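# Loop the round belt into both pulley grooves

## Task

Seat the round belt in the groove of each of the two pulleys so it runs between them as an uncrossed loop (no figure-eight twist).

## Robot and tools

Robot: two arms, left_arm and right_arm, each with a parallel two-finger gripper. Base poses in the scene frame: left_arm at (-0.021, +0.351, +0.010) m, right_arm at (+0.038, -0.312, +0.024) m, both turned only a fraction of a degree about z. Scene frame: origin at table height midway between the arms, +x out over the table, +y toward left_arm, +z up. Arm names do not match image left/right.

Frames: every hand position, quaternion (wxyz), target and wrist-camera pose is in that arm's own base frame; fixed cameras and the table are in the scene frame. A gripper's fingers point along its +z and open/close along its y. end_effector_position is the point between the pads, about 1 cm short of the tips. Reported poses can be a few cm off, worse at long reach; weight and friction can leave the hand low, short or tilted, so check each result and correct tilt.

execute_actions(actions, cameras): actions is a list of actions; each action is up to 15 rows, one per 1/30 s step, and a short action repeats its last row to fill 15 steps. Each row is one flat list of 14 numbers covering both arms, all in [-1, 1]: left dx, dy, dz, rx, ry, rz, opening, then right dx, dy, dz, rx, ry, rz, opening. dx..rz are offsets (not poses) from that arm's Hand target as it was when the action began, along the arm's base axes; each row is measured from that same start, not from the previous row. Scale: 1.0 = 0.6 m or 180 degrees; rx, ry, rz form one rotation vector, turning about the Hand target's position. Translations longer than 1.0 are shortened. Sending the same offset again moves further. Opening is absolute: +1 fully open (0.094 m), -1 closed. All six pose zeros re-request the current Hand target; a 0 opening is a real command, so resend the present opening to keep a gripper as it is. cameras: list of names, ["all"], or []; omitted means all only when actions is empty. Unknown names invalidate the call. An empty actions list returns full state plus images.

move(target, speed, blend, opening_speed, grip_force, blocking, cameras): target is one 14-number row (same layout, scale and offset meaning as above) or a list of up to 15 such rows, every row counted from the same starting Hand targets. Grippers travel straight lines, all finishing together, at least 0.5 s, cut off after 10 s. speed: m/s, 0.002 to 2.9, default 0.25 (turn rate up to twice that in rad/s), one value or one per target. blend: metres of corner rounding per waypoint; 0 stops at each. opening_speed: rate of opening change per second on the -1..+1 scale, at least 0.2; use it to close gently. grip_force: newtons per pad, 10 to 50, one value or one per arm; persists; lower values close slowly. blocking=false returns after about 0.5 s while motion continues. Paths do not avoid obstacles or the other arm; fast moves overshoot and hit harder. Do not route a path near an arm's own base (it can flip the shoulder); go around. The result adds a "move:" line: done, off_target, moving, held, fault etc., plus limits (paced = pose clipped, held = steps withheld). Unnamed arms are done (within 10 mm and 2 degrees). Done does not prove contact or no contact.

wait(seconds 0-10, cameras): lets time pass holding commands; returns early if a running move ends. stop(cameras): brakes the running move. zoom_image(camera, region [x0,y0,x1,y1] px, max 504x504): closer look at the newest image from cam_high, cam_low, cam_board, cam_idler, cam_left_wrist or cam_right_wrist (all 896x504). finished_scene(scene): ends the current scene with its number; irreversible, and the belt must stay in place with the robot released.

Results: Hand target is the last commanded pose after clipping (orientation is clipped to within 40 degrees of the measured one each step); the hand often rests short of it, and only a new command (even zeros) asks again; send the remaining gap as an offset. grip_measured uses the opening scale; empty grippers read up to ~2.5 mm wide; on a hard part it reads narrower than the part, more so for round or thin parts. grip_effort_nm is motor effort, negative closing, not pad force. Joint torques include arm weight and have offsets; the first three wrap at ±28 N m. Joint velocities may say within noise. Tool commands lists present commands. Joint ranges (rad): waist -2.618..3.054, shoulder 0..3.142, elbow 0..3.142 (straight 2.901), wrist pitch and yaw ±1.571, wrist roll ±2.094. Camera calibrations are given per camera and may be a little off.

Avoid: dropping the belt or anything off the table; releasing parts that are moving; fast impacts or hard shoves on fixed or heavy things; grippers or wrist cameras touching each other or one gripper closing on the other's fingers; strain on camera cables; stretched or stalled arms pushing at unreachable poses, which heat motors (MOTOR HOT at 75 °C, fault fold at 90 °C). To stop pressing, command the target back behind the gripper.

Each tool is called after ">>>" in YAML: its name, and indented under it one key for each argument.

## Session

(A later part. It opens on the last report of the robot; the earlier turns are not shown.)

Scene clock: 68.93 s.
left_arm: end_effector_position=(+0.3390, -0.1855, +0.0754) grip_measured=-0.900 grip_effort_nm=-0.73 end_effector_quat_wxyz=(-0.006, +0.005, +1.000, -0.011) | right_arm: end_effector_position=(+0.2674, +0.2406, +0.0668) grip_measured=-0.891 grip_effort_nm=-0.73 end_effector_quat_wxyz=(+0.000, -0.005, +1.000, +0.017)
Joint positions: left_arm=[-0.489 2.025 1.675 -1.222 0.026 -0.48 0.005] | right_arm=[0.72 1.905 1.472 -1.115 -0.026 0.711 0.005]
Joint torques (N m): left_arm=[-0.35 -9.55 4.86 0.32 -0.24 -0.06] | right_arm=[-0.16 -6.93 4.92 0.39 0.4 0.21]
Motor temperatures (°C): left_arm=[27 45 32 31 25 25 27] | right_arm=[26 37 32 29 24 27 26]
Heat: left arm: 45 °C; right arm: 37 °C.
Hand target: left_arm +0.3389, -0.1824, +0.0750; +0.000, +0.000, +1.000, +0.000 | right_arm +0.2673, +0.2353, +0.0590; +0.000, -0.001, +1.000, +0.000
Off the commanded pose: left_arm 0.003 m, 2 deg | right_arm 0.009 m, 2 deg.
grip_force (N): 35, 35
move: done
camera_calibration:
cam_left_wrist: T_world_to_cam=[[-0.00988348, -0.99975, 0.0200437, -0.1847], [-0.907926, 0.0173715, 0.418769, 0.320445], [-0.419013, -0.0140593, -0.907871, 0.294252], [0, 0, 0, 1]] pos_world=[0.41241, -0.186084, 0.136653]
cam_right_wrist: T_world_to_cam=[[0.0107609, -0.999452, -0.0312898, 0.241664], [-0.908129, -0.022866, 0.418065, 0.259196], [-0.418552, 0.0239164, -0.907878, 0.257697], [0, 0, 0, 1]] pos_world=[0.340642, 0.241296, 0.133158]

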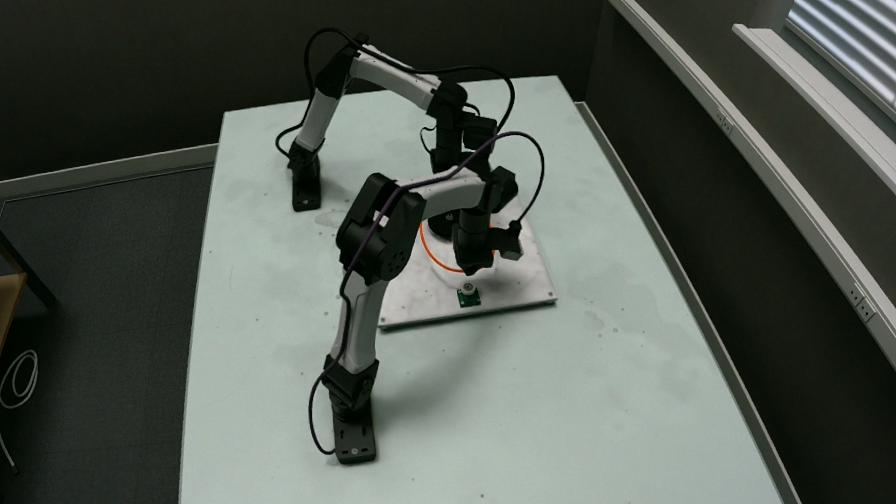

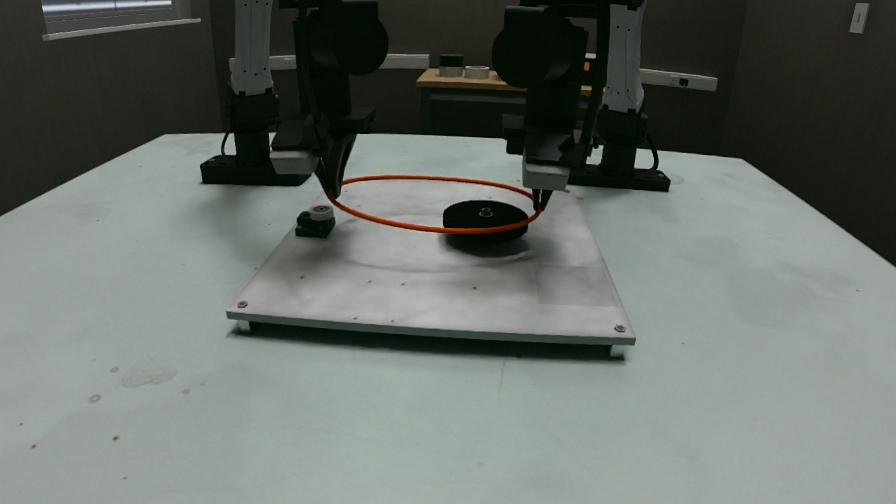

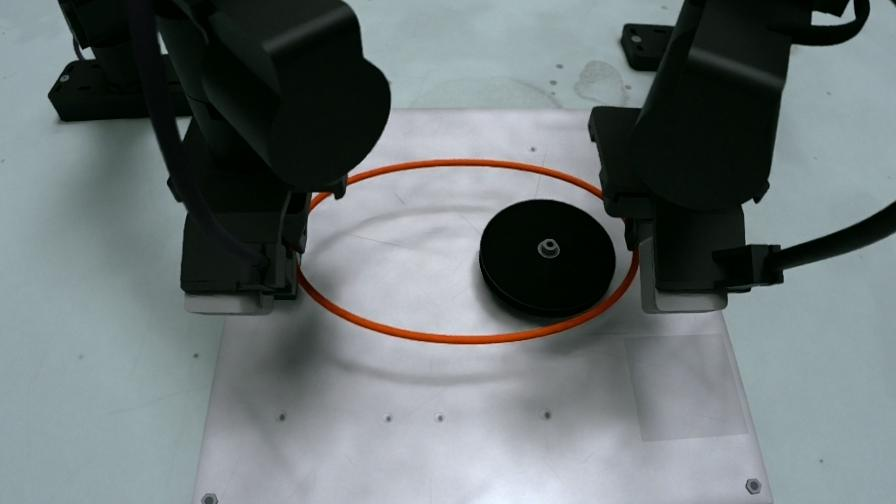

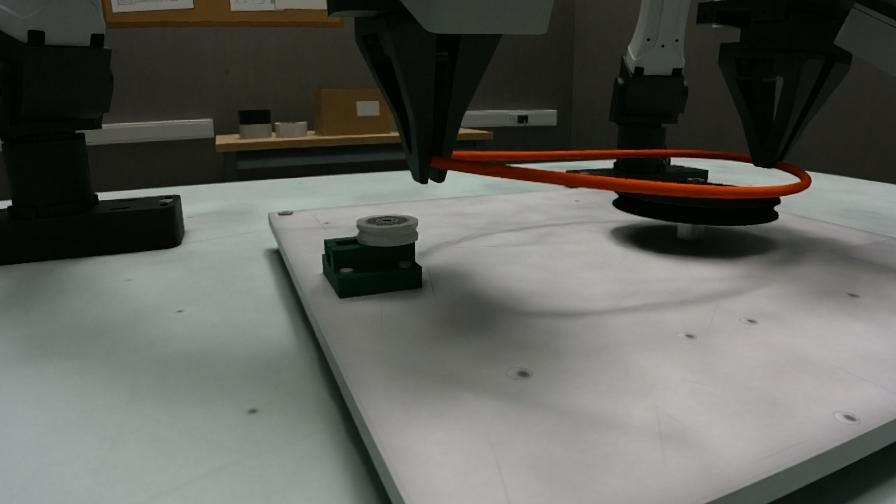

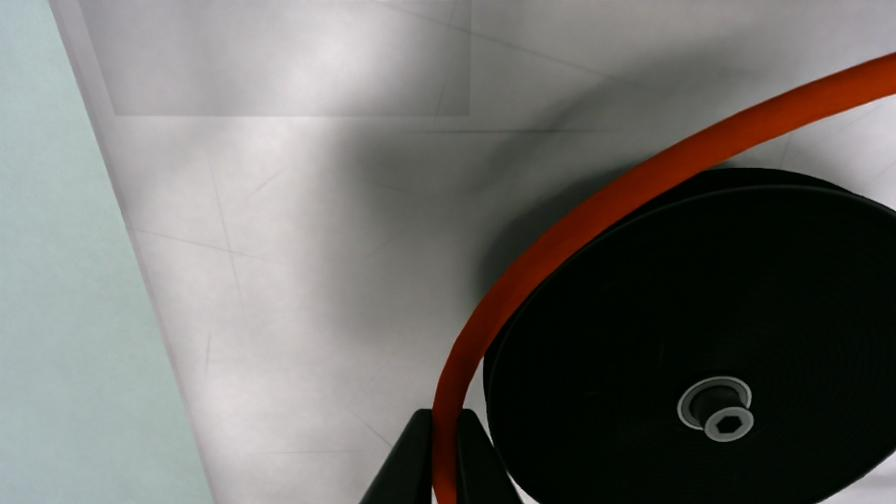

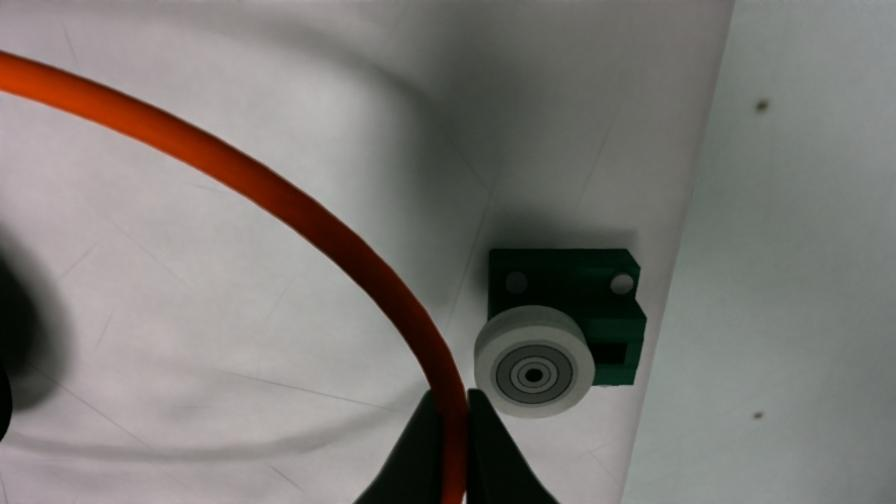

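>>> move:
  target:
    - [0,0.002,0,0,0,0,-1,0,0.016,0,0,0,0,-1]
    - [0,0.002,-0.034,0,0,0,-1,0,0.016,-0.027,0,0,0,-1]
  speed: 0.06
  cameras: ["all"]

>>> zoom_image:
  camera: "cam_idler"
  region: [380, 80, 820, 290]

Scene clock: 71.13 s.
left_arm: end_effector_position=(+0.3385, -0.1848, +0.0584) grip_measured=-0.900 grip_effort_nm=-0.73 end_effector_quat_wxyz=(-0.003, +0.005, +1.000, -0.012) | right_arm: end_effector_position=(+0.2680, +0.2487, +0.0505) grip_measured=-0.891 grip_effort_nm=-0.73 end_effector_quat_wxyz=(-0.001, -0.003, +1.000, +0.015)
Joint positions: left_arm=[-0.489 2.025 1.608 -1.147 0.024 -0.48 0.005] | right_arm=[0.737 1.943 1.459 -1.067 -0.023 0.731 0.005]
Joint torques (N m): left_arm=[-0.09 -8.7 4.88 0.34 -0.24 -0.02] | right_arm=[0.13 -7.12 4.81 0.37 0.27 0.2]
Heat: left arm: 44 °C; right arm: 37 °C.
Hand target: left_arm +0.3389, -0.1813, +0.0546; +0.000, +0.000, +1.000, +0.000 | right_arm +0.2674, +0.2448, +0.0429; +0.000, -0.001, +1.000, +0.000
Off the commanded pose: left_arm 0.005 m, 2 deg | right_arm 0.009 m, 2 deg.
grip_force (N): 35, 35
move: done
camera_calibration:
cam_left_wrist: T_world_to_cam=[[-0.0100163, -0.999725, 0.0211804, -0.18376], [-0.910884, 0.0178608, 0.412276, 0.328583], [-0.412542, -0.0151634, -0.910813, 0.276486], [0, 0, 0, 1]] pos_world=[0.411522, -0.185386, 0.120252]
cam_right_wrist: T_world_to_cam=[[0.00759404, -0.999608, -0.0269306, 0.249856], [-0.907605, -0.018195, 0.41943, 0.265335], [-0.419756, 0.0212572, -0.907388, 0.244011], [0, 0, 0, 1]] pos_world=[0.341347, 0.249399, 0.116853]

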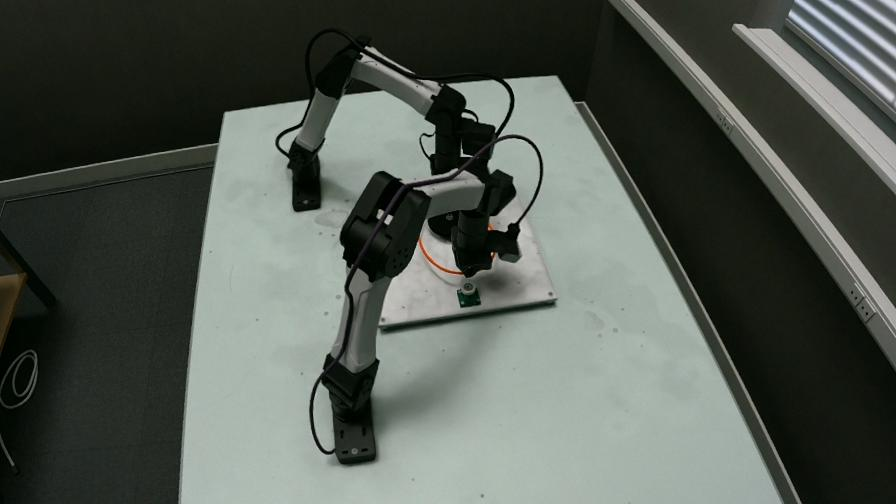

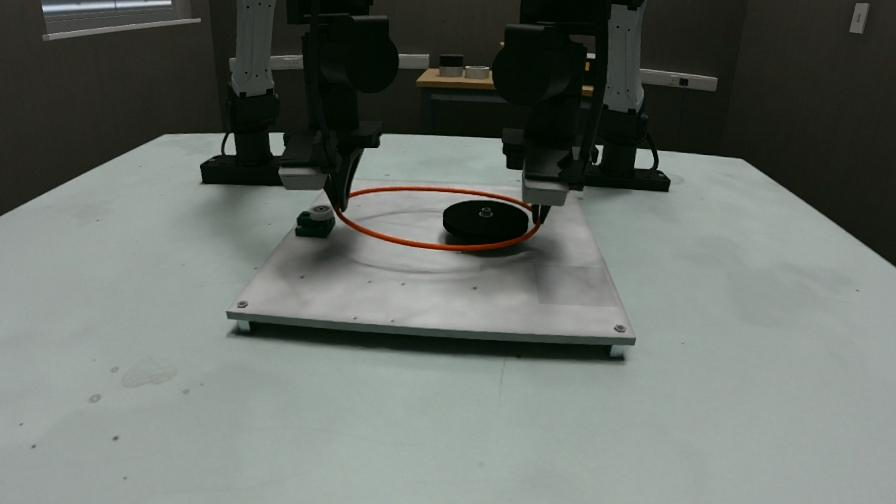

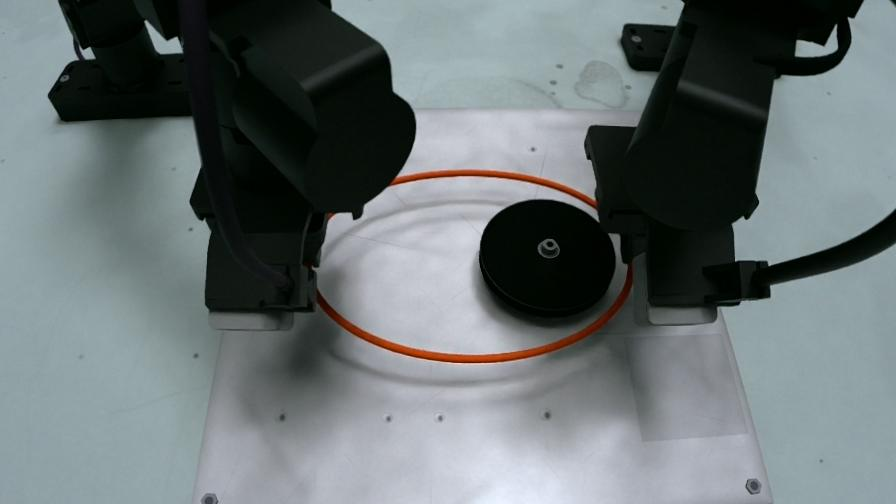

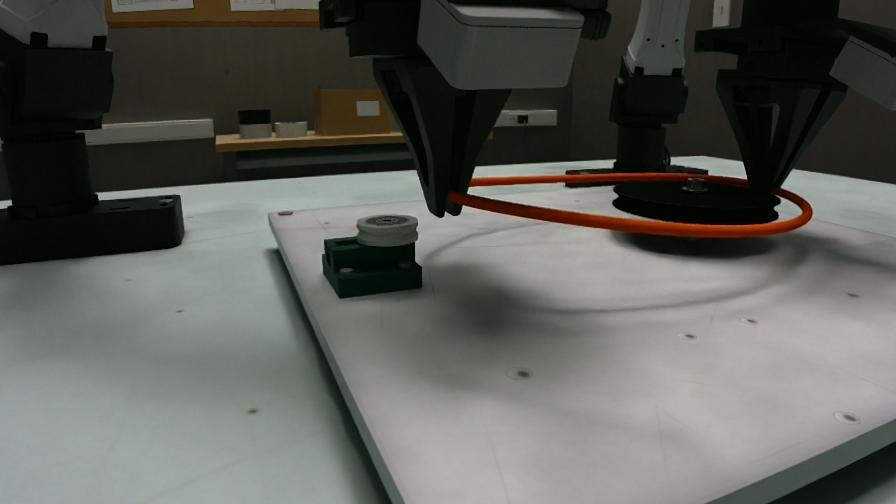

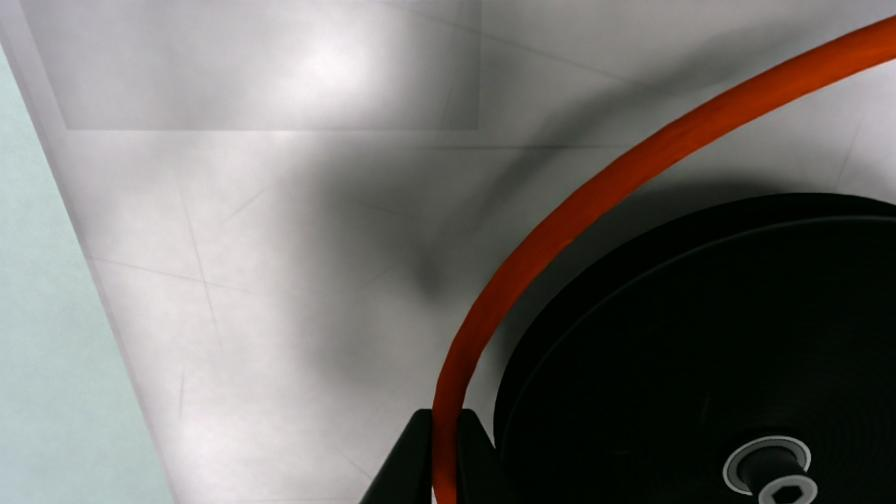

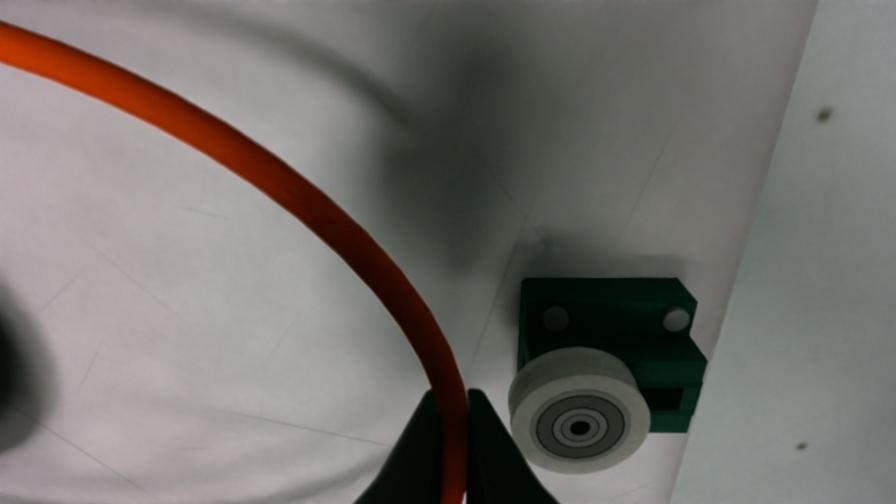

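Scaled by 1.145 from the camera's 896x504 image, which has a finer 1280x720 frame.

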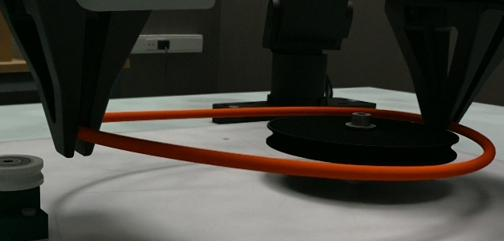

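>>> move:
  target: [0,0,-0.006,0,0,0,-1,0,0,0,0,0,0,-0.82]
  speed: 0.06
  cameras: ["cam_idler","cam_right_wrist"]

>>> zoom_image:
  camera: "cam_idler"
  region: [380, 80, 820, 290]

Scene clock: 74.07 s.
left_arm: end_effector_position=(+0.3386, -0.1846, +0.0559) grip_measured=-0.900 grip_effort_nm=-0.73 end_effector_quat_wxyz=(-0.002, +0.005, +1.000, -0.012) | right_arm: end_effector_position=(+0.2681, +0.2487, +0.0505) grip_measured=-0.822 grip_effort_nm=0.10 end_effector_quat_wxyz=(+0.000, -0.003, +1.000, +0.015)
Joint positions: left_arm=[-0.489 2.025 1.597 -1.135 0.023 -0.48 0.005] | right_arm=[0.737 1.943 1.459 -1.067 -0.022 0.731 0.008]
Joint torques (N m): left_arm=[-0.08 -8.47 4.86 0.38 -0.2 -0.02] | right_arm=[0.13 -7.19 4.82 0.41 0.35 0.19]
Heat: left arm: 44 °C; right arm: 37 °C.
Hand target: left_arm +0.3390, -0.1813, +0.0510; +0.000, +0.000, +1.000, +0.000 | right_arm +0.2673, +0.2448, +0.0429; +0.000, -0.001, +1.000, +0.000
Off the commanded pose: left_arm 0.006 m, 1 deg | right_arm 0.009 m, 2 deg.
grip_force (N): 35, 35
move: done
camera_calibration:
cam_right_wrist: T_world_to_cam=[[0.00760928, -0.999614, -0.026702, 0.249825], [-0.907923, -0.018097, 0.418745, 0.265588], [-0.419067, 0.0210571, -0.907711, 0.243906], [0, 0, 0, 1]] pos_world=[0.341446, 0.249399, 0.116853]
Images, in order (width x height): cam_idler 896x504, cam_right_wrist 896x504.

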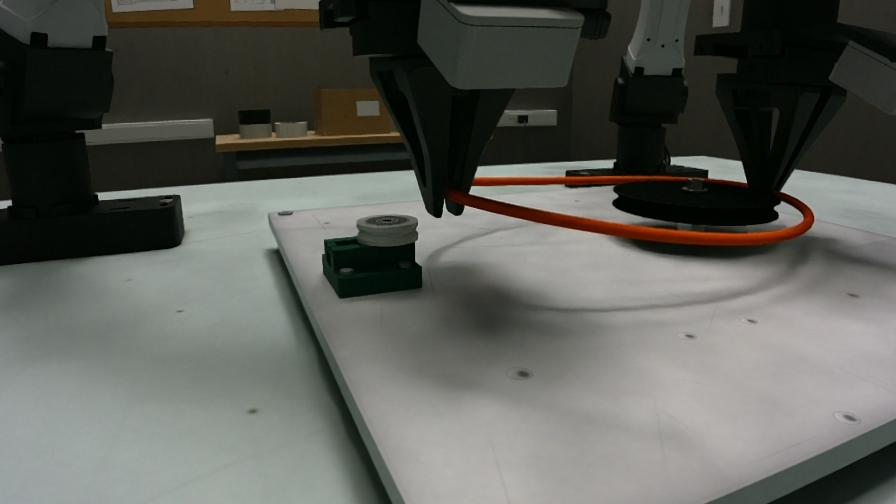

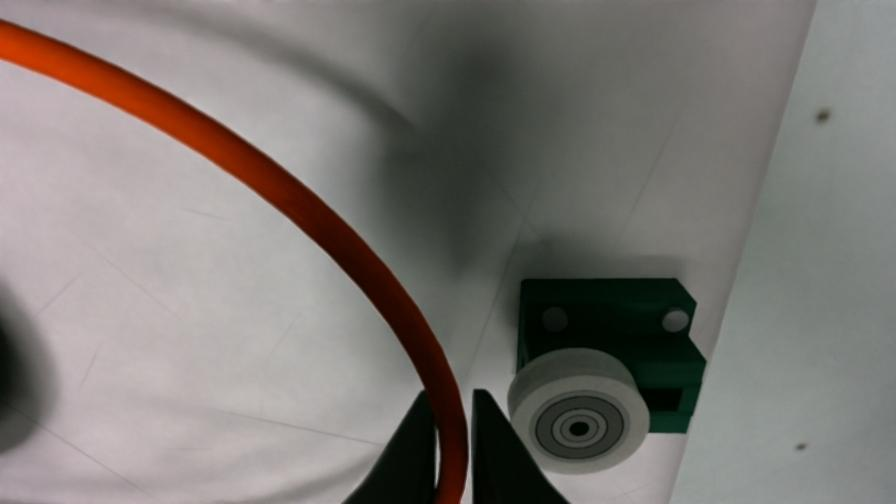

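Scaled by 1.145 from the camera's 896x504 image, which has a finer 1280x720 frame.

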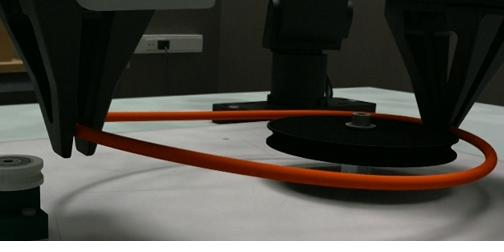

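>>> move:
  target:
    - [0,0,0,0,0,0,-1,0,0,0.011,0,0,0,-0.78]
    - [0,0,0,0,0,0,-1,0,0,0.011,0,0,0,-0.78]
    - [0,0,0,0,0,0,-1,0,0,0.011,0,0,0,-1]
  speed: 0.04
  cameras: ["cam_idler","cam_right_wrist"]

>>> zoom_image:
  camera: "cam_idler"
  region: [380, 80, 820, 290]

Scene clock: 76.63 s.
left_arm: end_effector_position=(+0.3389, -0.1847, +0.0559) grip_measured=-0.900 grip_effort_nm=-0.73 end_effector_quat_wxyz=(-0.001, +0.005, +1.000, -0.012) | right_arm: end_effector_position=(+0.2681, +0.2485, +0.0505) grip_measured=-0.889 grip_effort_nm=-0.71 end_effector_quat_wxyz=(+0.000, -0.003, +1.000, +0.014)
Joint positions: left_arm=[-0.489 2.025 1.597 -1.134 0.022 -0.48 0.005] | right_arm=[0.737 1.943 1.459 -1.068 -0.022 0.731 0.005]
Joint torques (N m): left_arm=[-0.09 -8.47 4.85 0.36 -0.2 -0.02] | right_arm=[0.13 -7.68 6.35 0.11 0.27 0.19]
Heat: left arm: 44 °C; right arm: 37 °C.
Hand target: left_arm +0.3390, -0.1813, +0.0510; +0.001, +0.000, +1.000, +0.000 | right_arm +0.2673, +0.2448, +0.0495; +0.000, -0.001, +1.000, +0.000
Off the commanded pose: left_arm 0.006 m, 1 deg | right_arm 0.004 m, 2 deg.
grip_force (N): 35, 35
move: done
camera_calibration:
cam_right_wrist: T_world_to_cam=[[0.00758492, -0.999638, -0.0258103, 0.249637], [-0.907787, -0.0177079, 0.419057, 0.265317], [-0.419363, 0.0202517, -0.907593, 0.244153], [0, 0, 0, 1]] pos_world=[0.341347, 0.2493, 0.116852]
Images, in order (width x height): cam_idler 896x504, cam_right_wrist 896x504.

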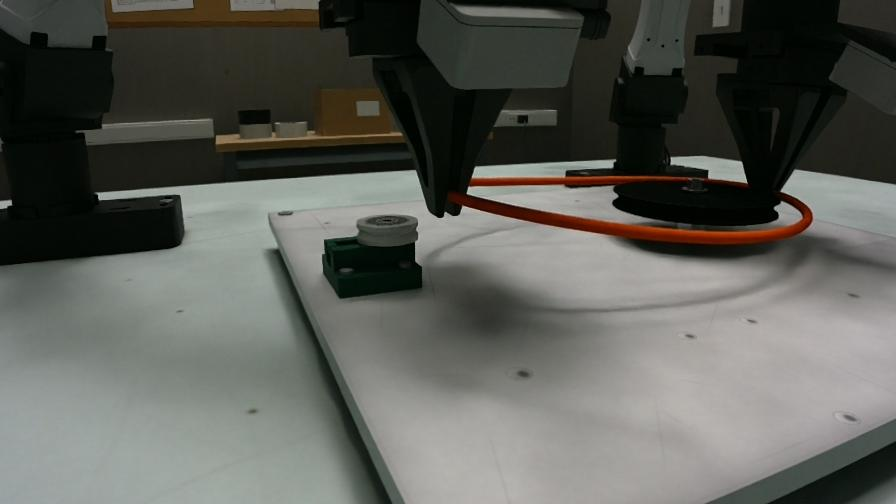

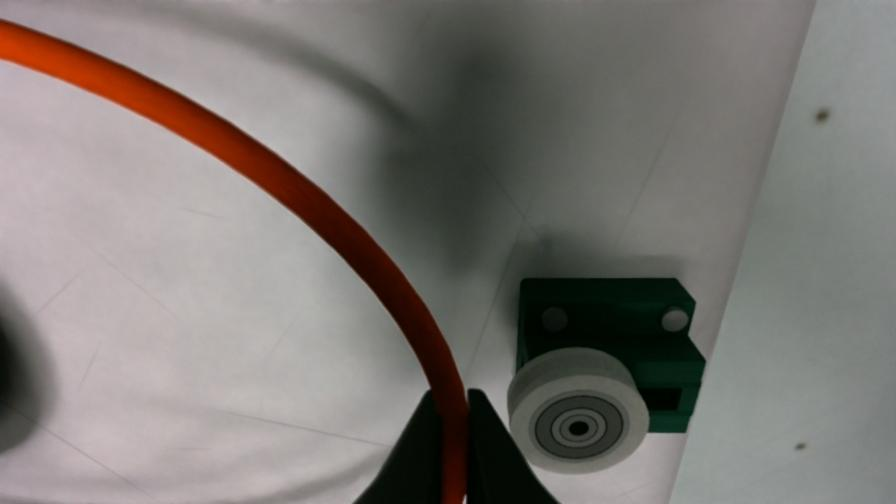

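Scaled by 1.145 from the camera's 896x504 image, which has a finer 1280x720 frame.

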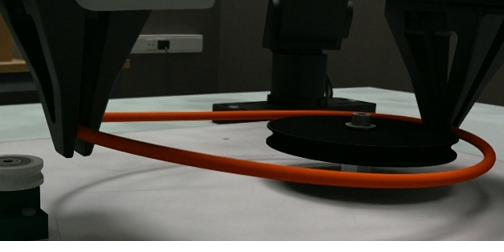

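>>> move:
  target:
    - [0,0,0,0,0,0,-1,0,0,0.0,0,0,0,-0.78]
    - [0,0,0,0,0,0,-1,0,0,0.022,0,0,0,-0.78]
    - [0,0,0,0,0,0,-1,0,0,0.022,0,0,0,-1]
  speed: 0.04
  cameras: ["cam_idler","cam_right_wrist"]

>>> zoom_image:
  camera: "cam_idler"
  region: [380, 80, 820, 290]

Scene clock: 79.37 s.
left_arm: end_effector_position=(+0.3390, -0.1847, +0.0559) grip_measured=-0.900 grip_effort_nm=-0.73 end_effector_quat_wxyz=(-0.001, +0.005, +1.000, -0.012) | right_arm: end_effector_position=(+0.2636, +0.2444, +0.0548) grip_measured=-0.889 grip_effort_nm=-0.71 end_effector_quat_wxyz=(-0.011, -0.003, +1.000, +0.005)
Joint positions: left_arm=[-0.489 2.025 1.597 -1.133 0.022 -0.48 0.005] | right_arm=[0.737 1.943 1.477 -1.114 -0.022 0.731 0.005]
Joint torques (N m): left_arm=[-0.09 -8.49 4.85 0.35 -0.2 -0.02] | right_arm=[0.18 -8.65 7.69 0.05 0.29 0.22]
Heat: left arm: 44 °C; right arm: 38 °C.
Hand target: left_arm +0.3390, -0.1813, +0.0510; +0.001, +0.000, +1.000, +0.000 | right_arm +0.2673, +0.2448, +0.0627; +0.000, -0.001, +1.000, +0.000
Off the commanded pose: left_arm 0.006 m, 1 deg | right_arm 0.009 m, 1 deg.
grip_force (N): 35, 35
move: done
camera_calibration:
cam_right_wrist: T_world_to_cam=[[0.00684328, -0.999954, -0.00672662, 0.244905], [-0.898717, -0.00909977, 0.438434, 0.253861], [-0.438475, 0.00304501, -0.898738, 0.254984], [0, 0, 0, 1]] pos_world=[0.338277, 0.246427, 0.11951]
Images, in order (width x height): cam_idler 896x504, cam_right_wrist 896x504.

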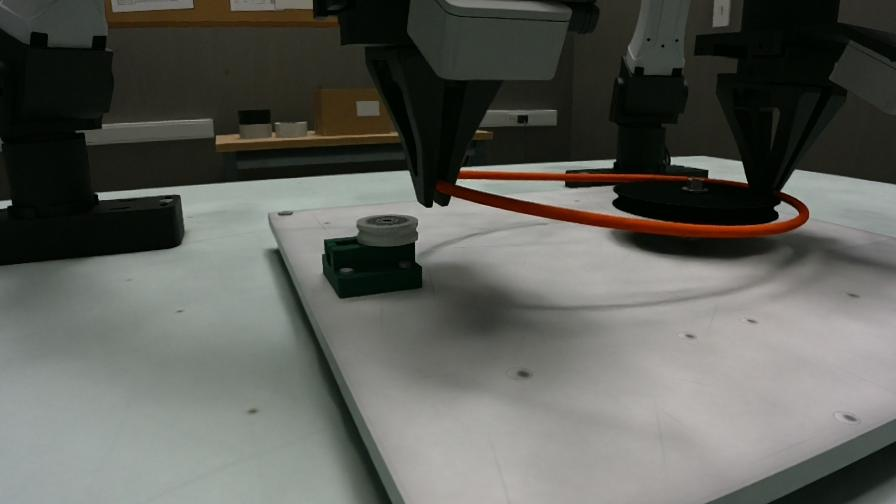

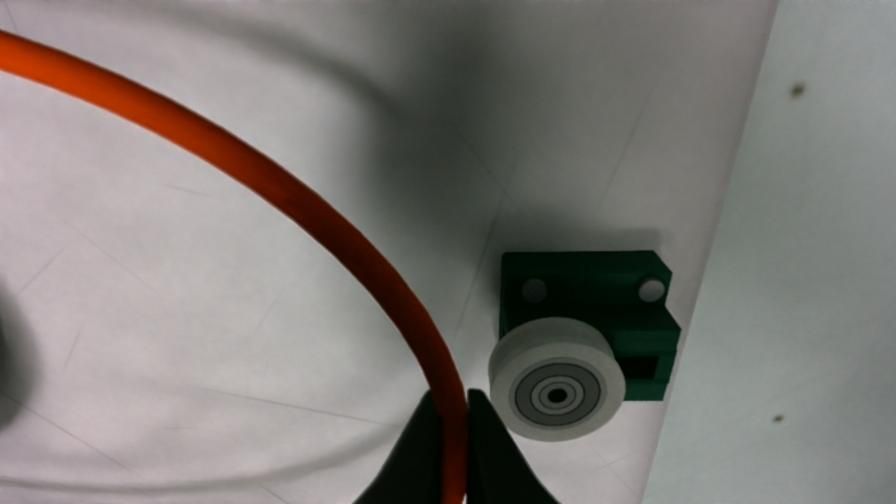

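Scaled by 1.145 from the camera's 896x504 image, which has a finer 1280x720 frame.

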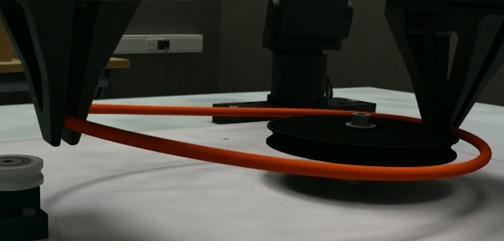

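>>> move:
  target:
    - [0,0,0,0,0,0,-1,0,0,0.03,0,0,0,-1]
    - [0,0.014,0,0,0,0,-1,0,-0.113,0.03,0,0,0,-1]
  speed: 0.08
  cameras: ["all"]

>>> zoom_image:
  camera: "cam_idler"
  region: [380, 80, 820, 290]

Scene clock: 82.53 s.
left_arm: end_effector_position=(+0.3437, -0.1874, +0.0529) grip_measured=-0.900 grip_effort_nm=-0.73 end_effector_quat_wxyz=(+0.010, +0.006, +1.000, -0.018) | right_arm: end_effector_position=(+0.2712, +0.2048, +0.0767) grip_measured=-0.890 grip_effort_nm=-0.73 end_effector_quat_wxyz=(+0.001, -0.012, +0.999, +0.038)
Joint positions: left_arm=[-0.489 2.025 1.585 -1.096 0.023 -0.478 0.005] | right_arm=[0.615 1.803 1.378 -1.102 -0.063 0.592 0.005]
Joint torques (N m): left_arm=[1.72 -9.66 4.19 0.1 -0.2 0.17] | right_arm=[-2.7 -9.81 4.45 -0.19 0.7 0.08]
Heat: left arm: 44 °C; right arm: 38 °C.
Hand target: left_arm +0.3388, -0.1728, +0.0509; +0.000, +0.000, +1.000, +0.000 | right_arm +0.2673, +0.1771, +0.0806; +0.000, -0.001, +1.000, +0.000
Off the commanded pose: left_arm 0.015 m, 2 deg | right_arm 0.028 m, 5 deg.
grip_force (N): 35, 35
move: off_target (left_arm, right_arm)
camera_calibration:
cam_left_wrist: T_world_to_cam=[[-0.012994, -0.99936, 0.0333313, -0.185676], [-0.920858, 0.0249507, 0.389098, 0.341629], [-0.389681, -0.0256375, -0.920593, 0.264275], [0, 0, 0, 1]] pos_world=[0.415163, -0.187306, 0.116551]
cam_right_wrist: T_world_to_cam=[[0.0248032, -0.996972, -0.073701, 0.205034], [-0.907884, -0.0533259, 0.415816, 0.264056], [-0.418487, 0.0565984, -0.906458, 0.262327], [0, 0, 0, 1]] pos_world=[0.344427, 0.203647, 0.1431]

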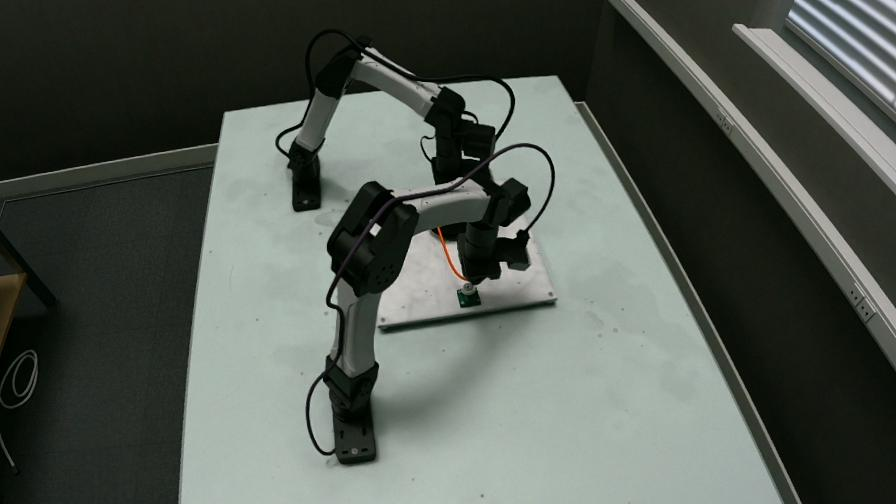

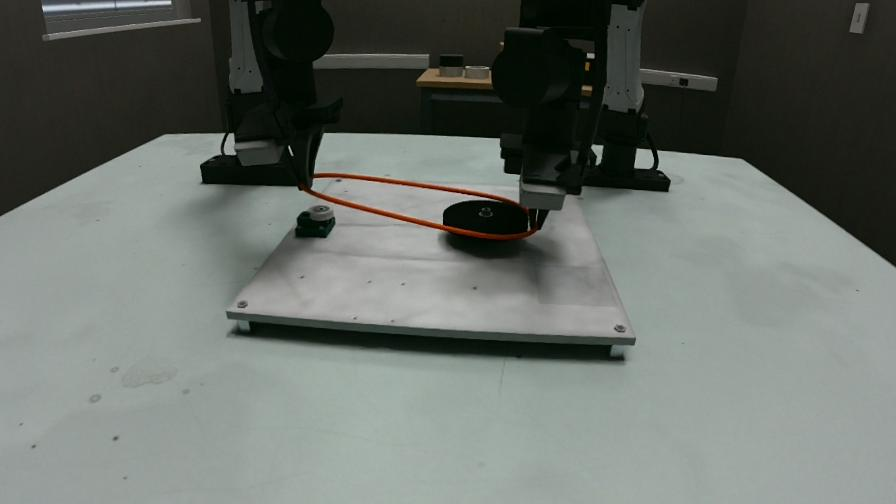

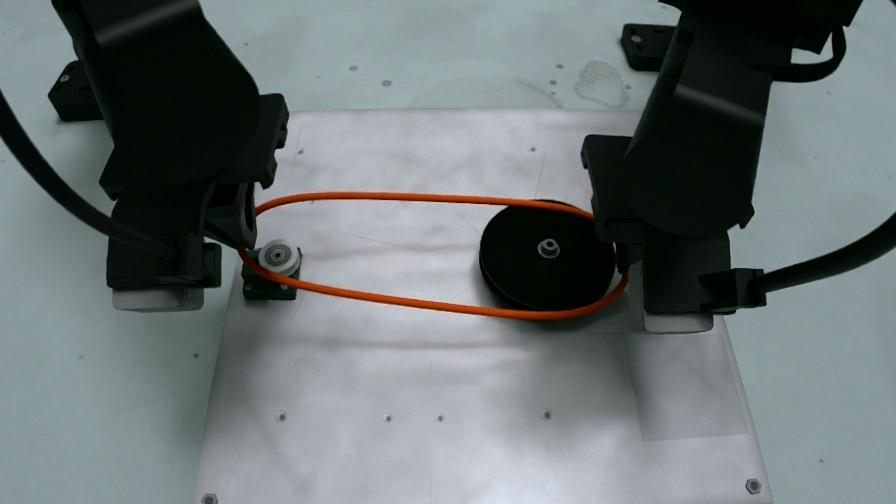

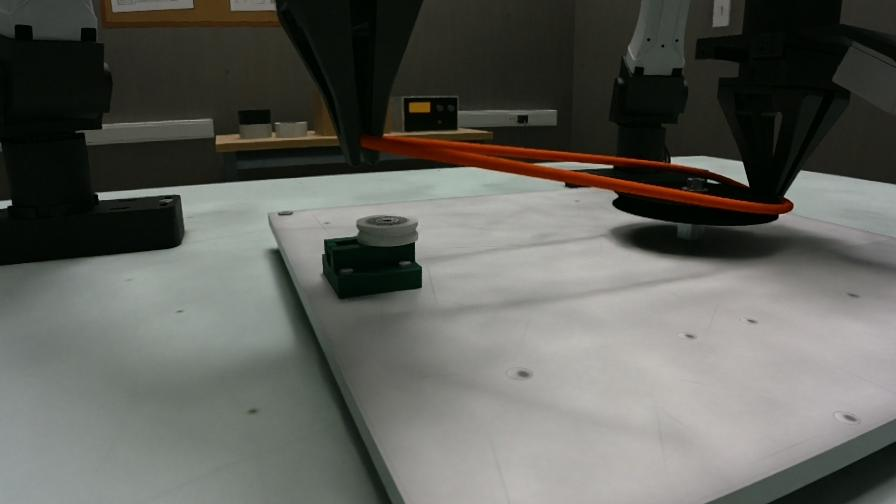

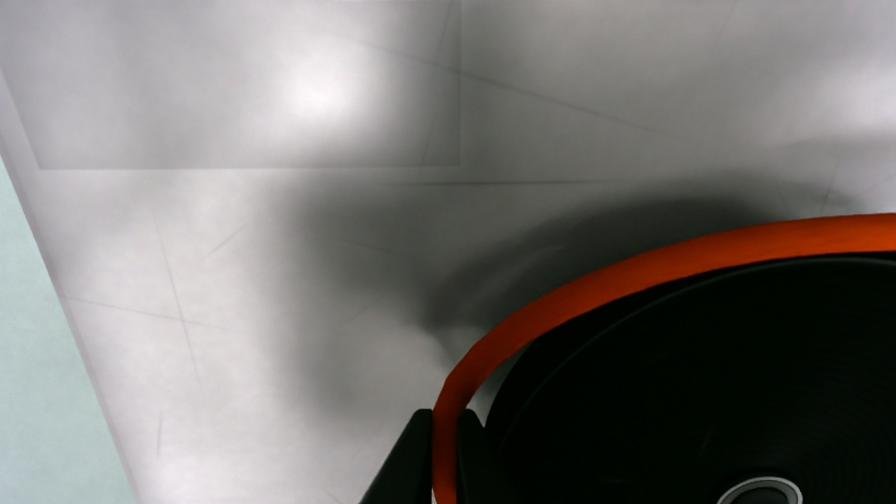

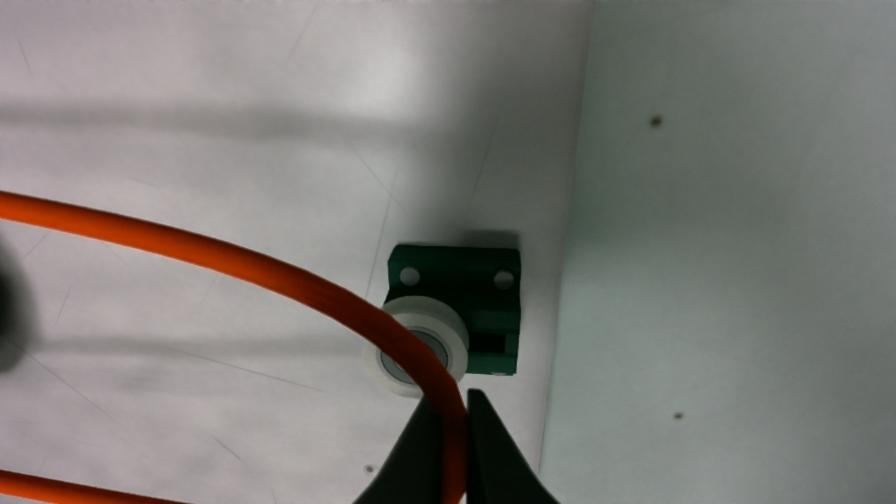

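Scaled by 1.145 from the camera's 896x504 image, which has a finer 1280x720 frame.

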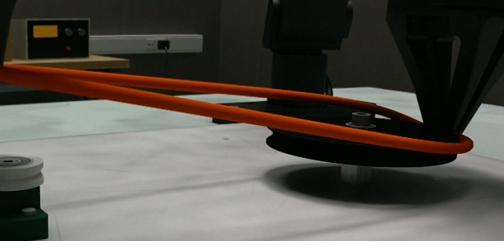

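>>> move:
  target:
    - [0,0.008,0,0,0,0,-1,-0.003,-0.035,0,0,0,0,-1]
    - [0,0.008,0,0,0,0,-1,-0.003,-0.035,-0.04,0,0,0,-1]
  speed: 0.06
  cameras: ["all"]

>>> zoom_image:
  camera: "cam_idler"
  region: [280, 130, 820, 290]

Scene clock: 85.10 s.
left_arm: end_effector_position=(+0.3451, -0.1877, +0.0515) grip_measured=-0.900 grip_effort_nm=-0.74 end_effector_quat_wxyz=(+0.011, +0.011, +1.000, -0.024) | right_arm: end_effector_position=(+0.2710, +0.1965, +0.0612) grip_measured=-0.890 grip_effort_nm=-0.73 end_effector_quat_wxyz=(+0.009, -0.019, +0.997, +0.068)
Joint positions: left_arm=[-0.484 2.025 1.579 -1.084 0.033 -0.463 0.005] | right_arm=[0.572 1.759 1.255 -0.981 -0.107 0.539 0.005]
Joint torques (N m): left_arm=[2.24 -10.3 3.77 0.03 -0.3 0.13] | right_arm=[-3.36 -8.01 4.36 -0.36 1.08 0]
Heat: left arm: 44 °C; right arm: 39 °C.
Hand target: left_arm +0.3389, -0.1680, +0.0509; +0.000, +0.000, +1.000, +0.000 | right_arm +0.2654, +0.1561, +0.0566; +0.000, -0.001, +1.000, +0.000
Off the commanded pose: left_arm 0.021 m, 3 deg | right_arm 0.041 m, 8 deg.
grip_force (N): 35, 35
move: off_target (left_arm, right_arm)
camera_calibration:
cam_left_wrist: T_world_to_cam=[[-0.0226211, -0.998757, 0.0444226, -0.182991], [-0.921294, 0.0380795, 0.386998, 0.34613], [-0.388209, -0.032172, -0.92101, 0.261753], [0, 0, 0, 1]] pos_world=[0.416363, -0.187523, 0.115255]
cam_right_wrist: T_world_to_cam=[[0.03964, -0.990362, -0.132713, 0.193973], [-0.913494, -0.0897405, 0.396832, 0.279745], [-0.404917, 0.105502, -0.908247, 0.235442], [0, 0, 0, 1]] pos_world=[0.34319, 0.192369, 0.128571]

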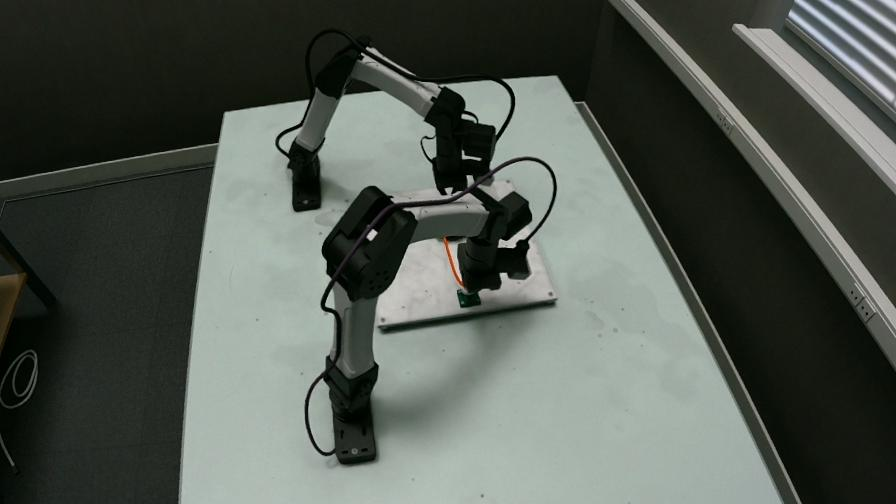

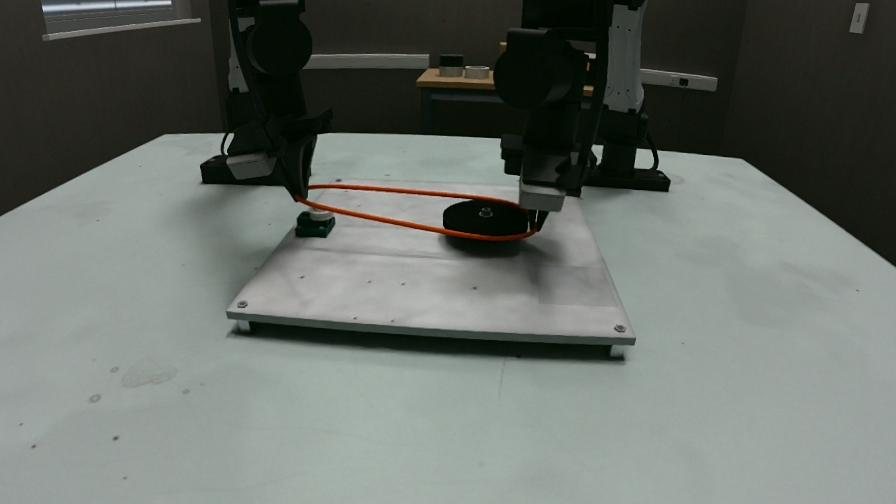

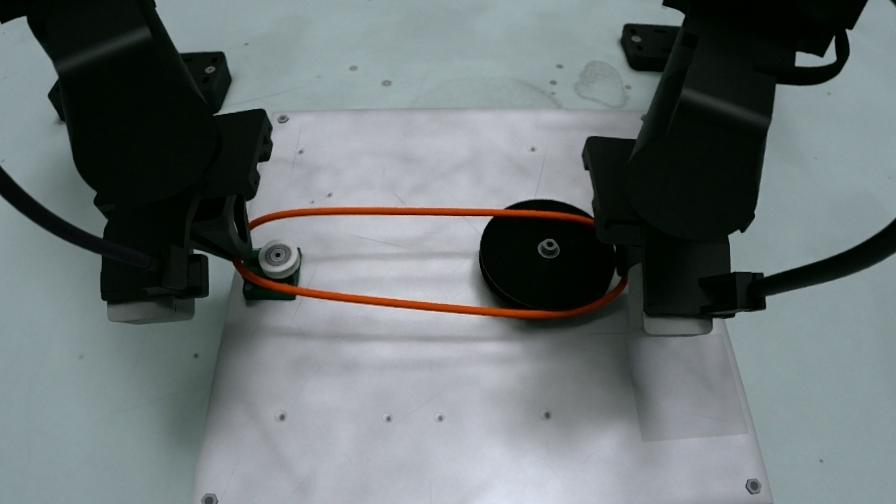

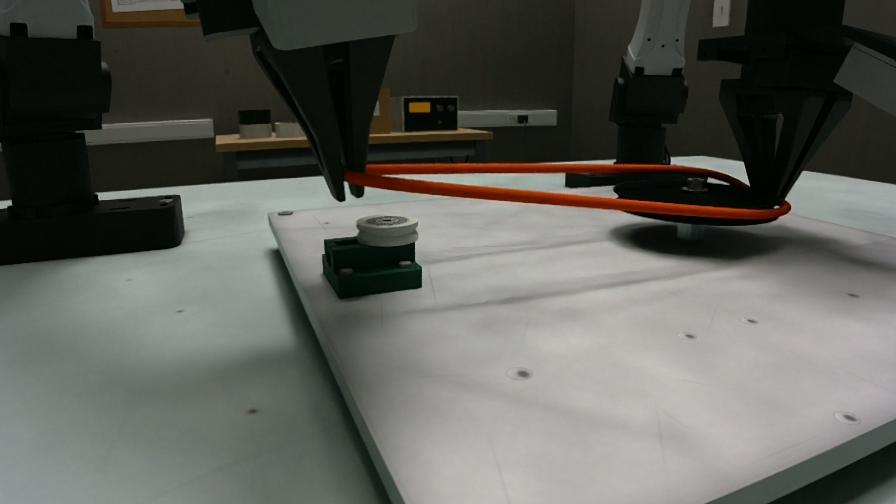

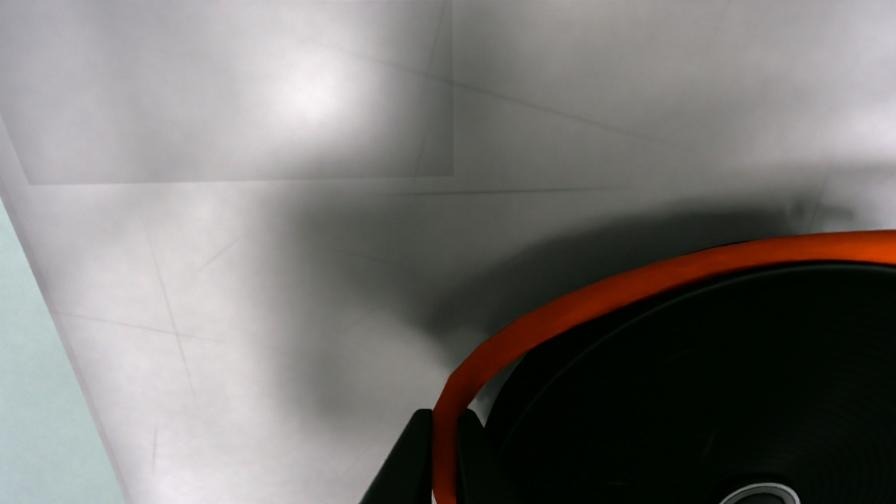

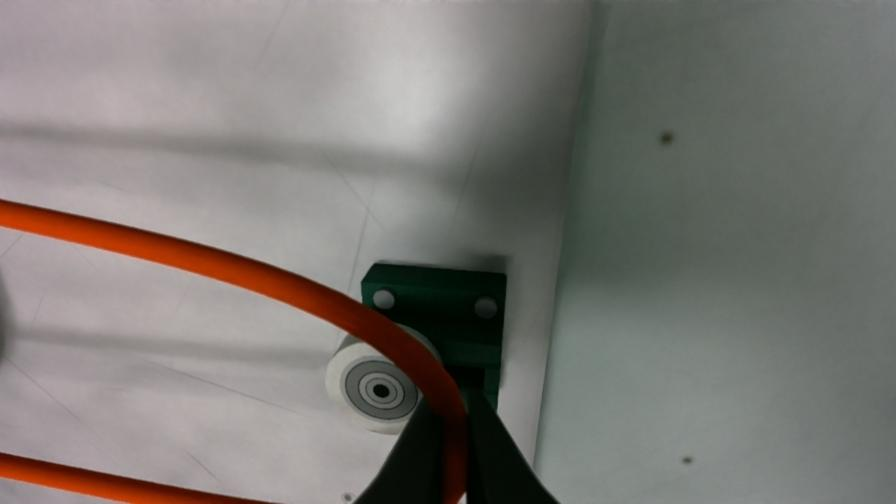

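Region (280, 130, 820, 290) is 540x160 pixels. A region can be at most 504 by 504 pixels.


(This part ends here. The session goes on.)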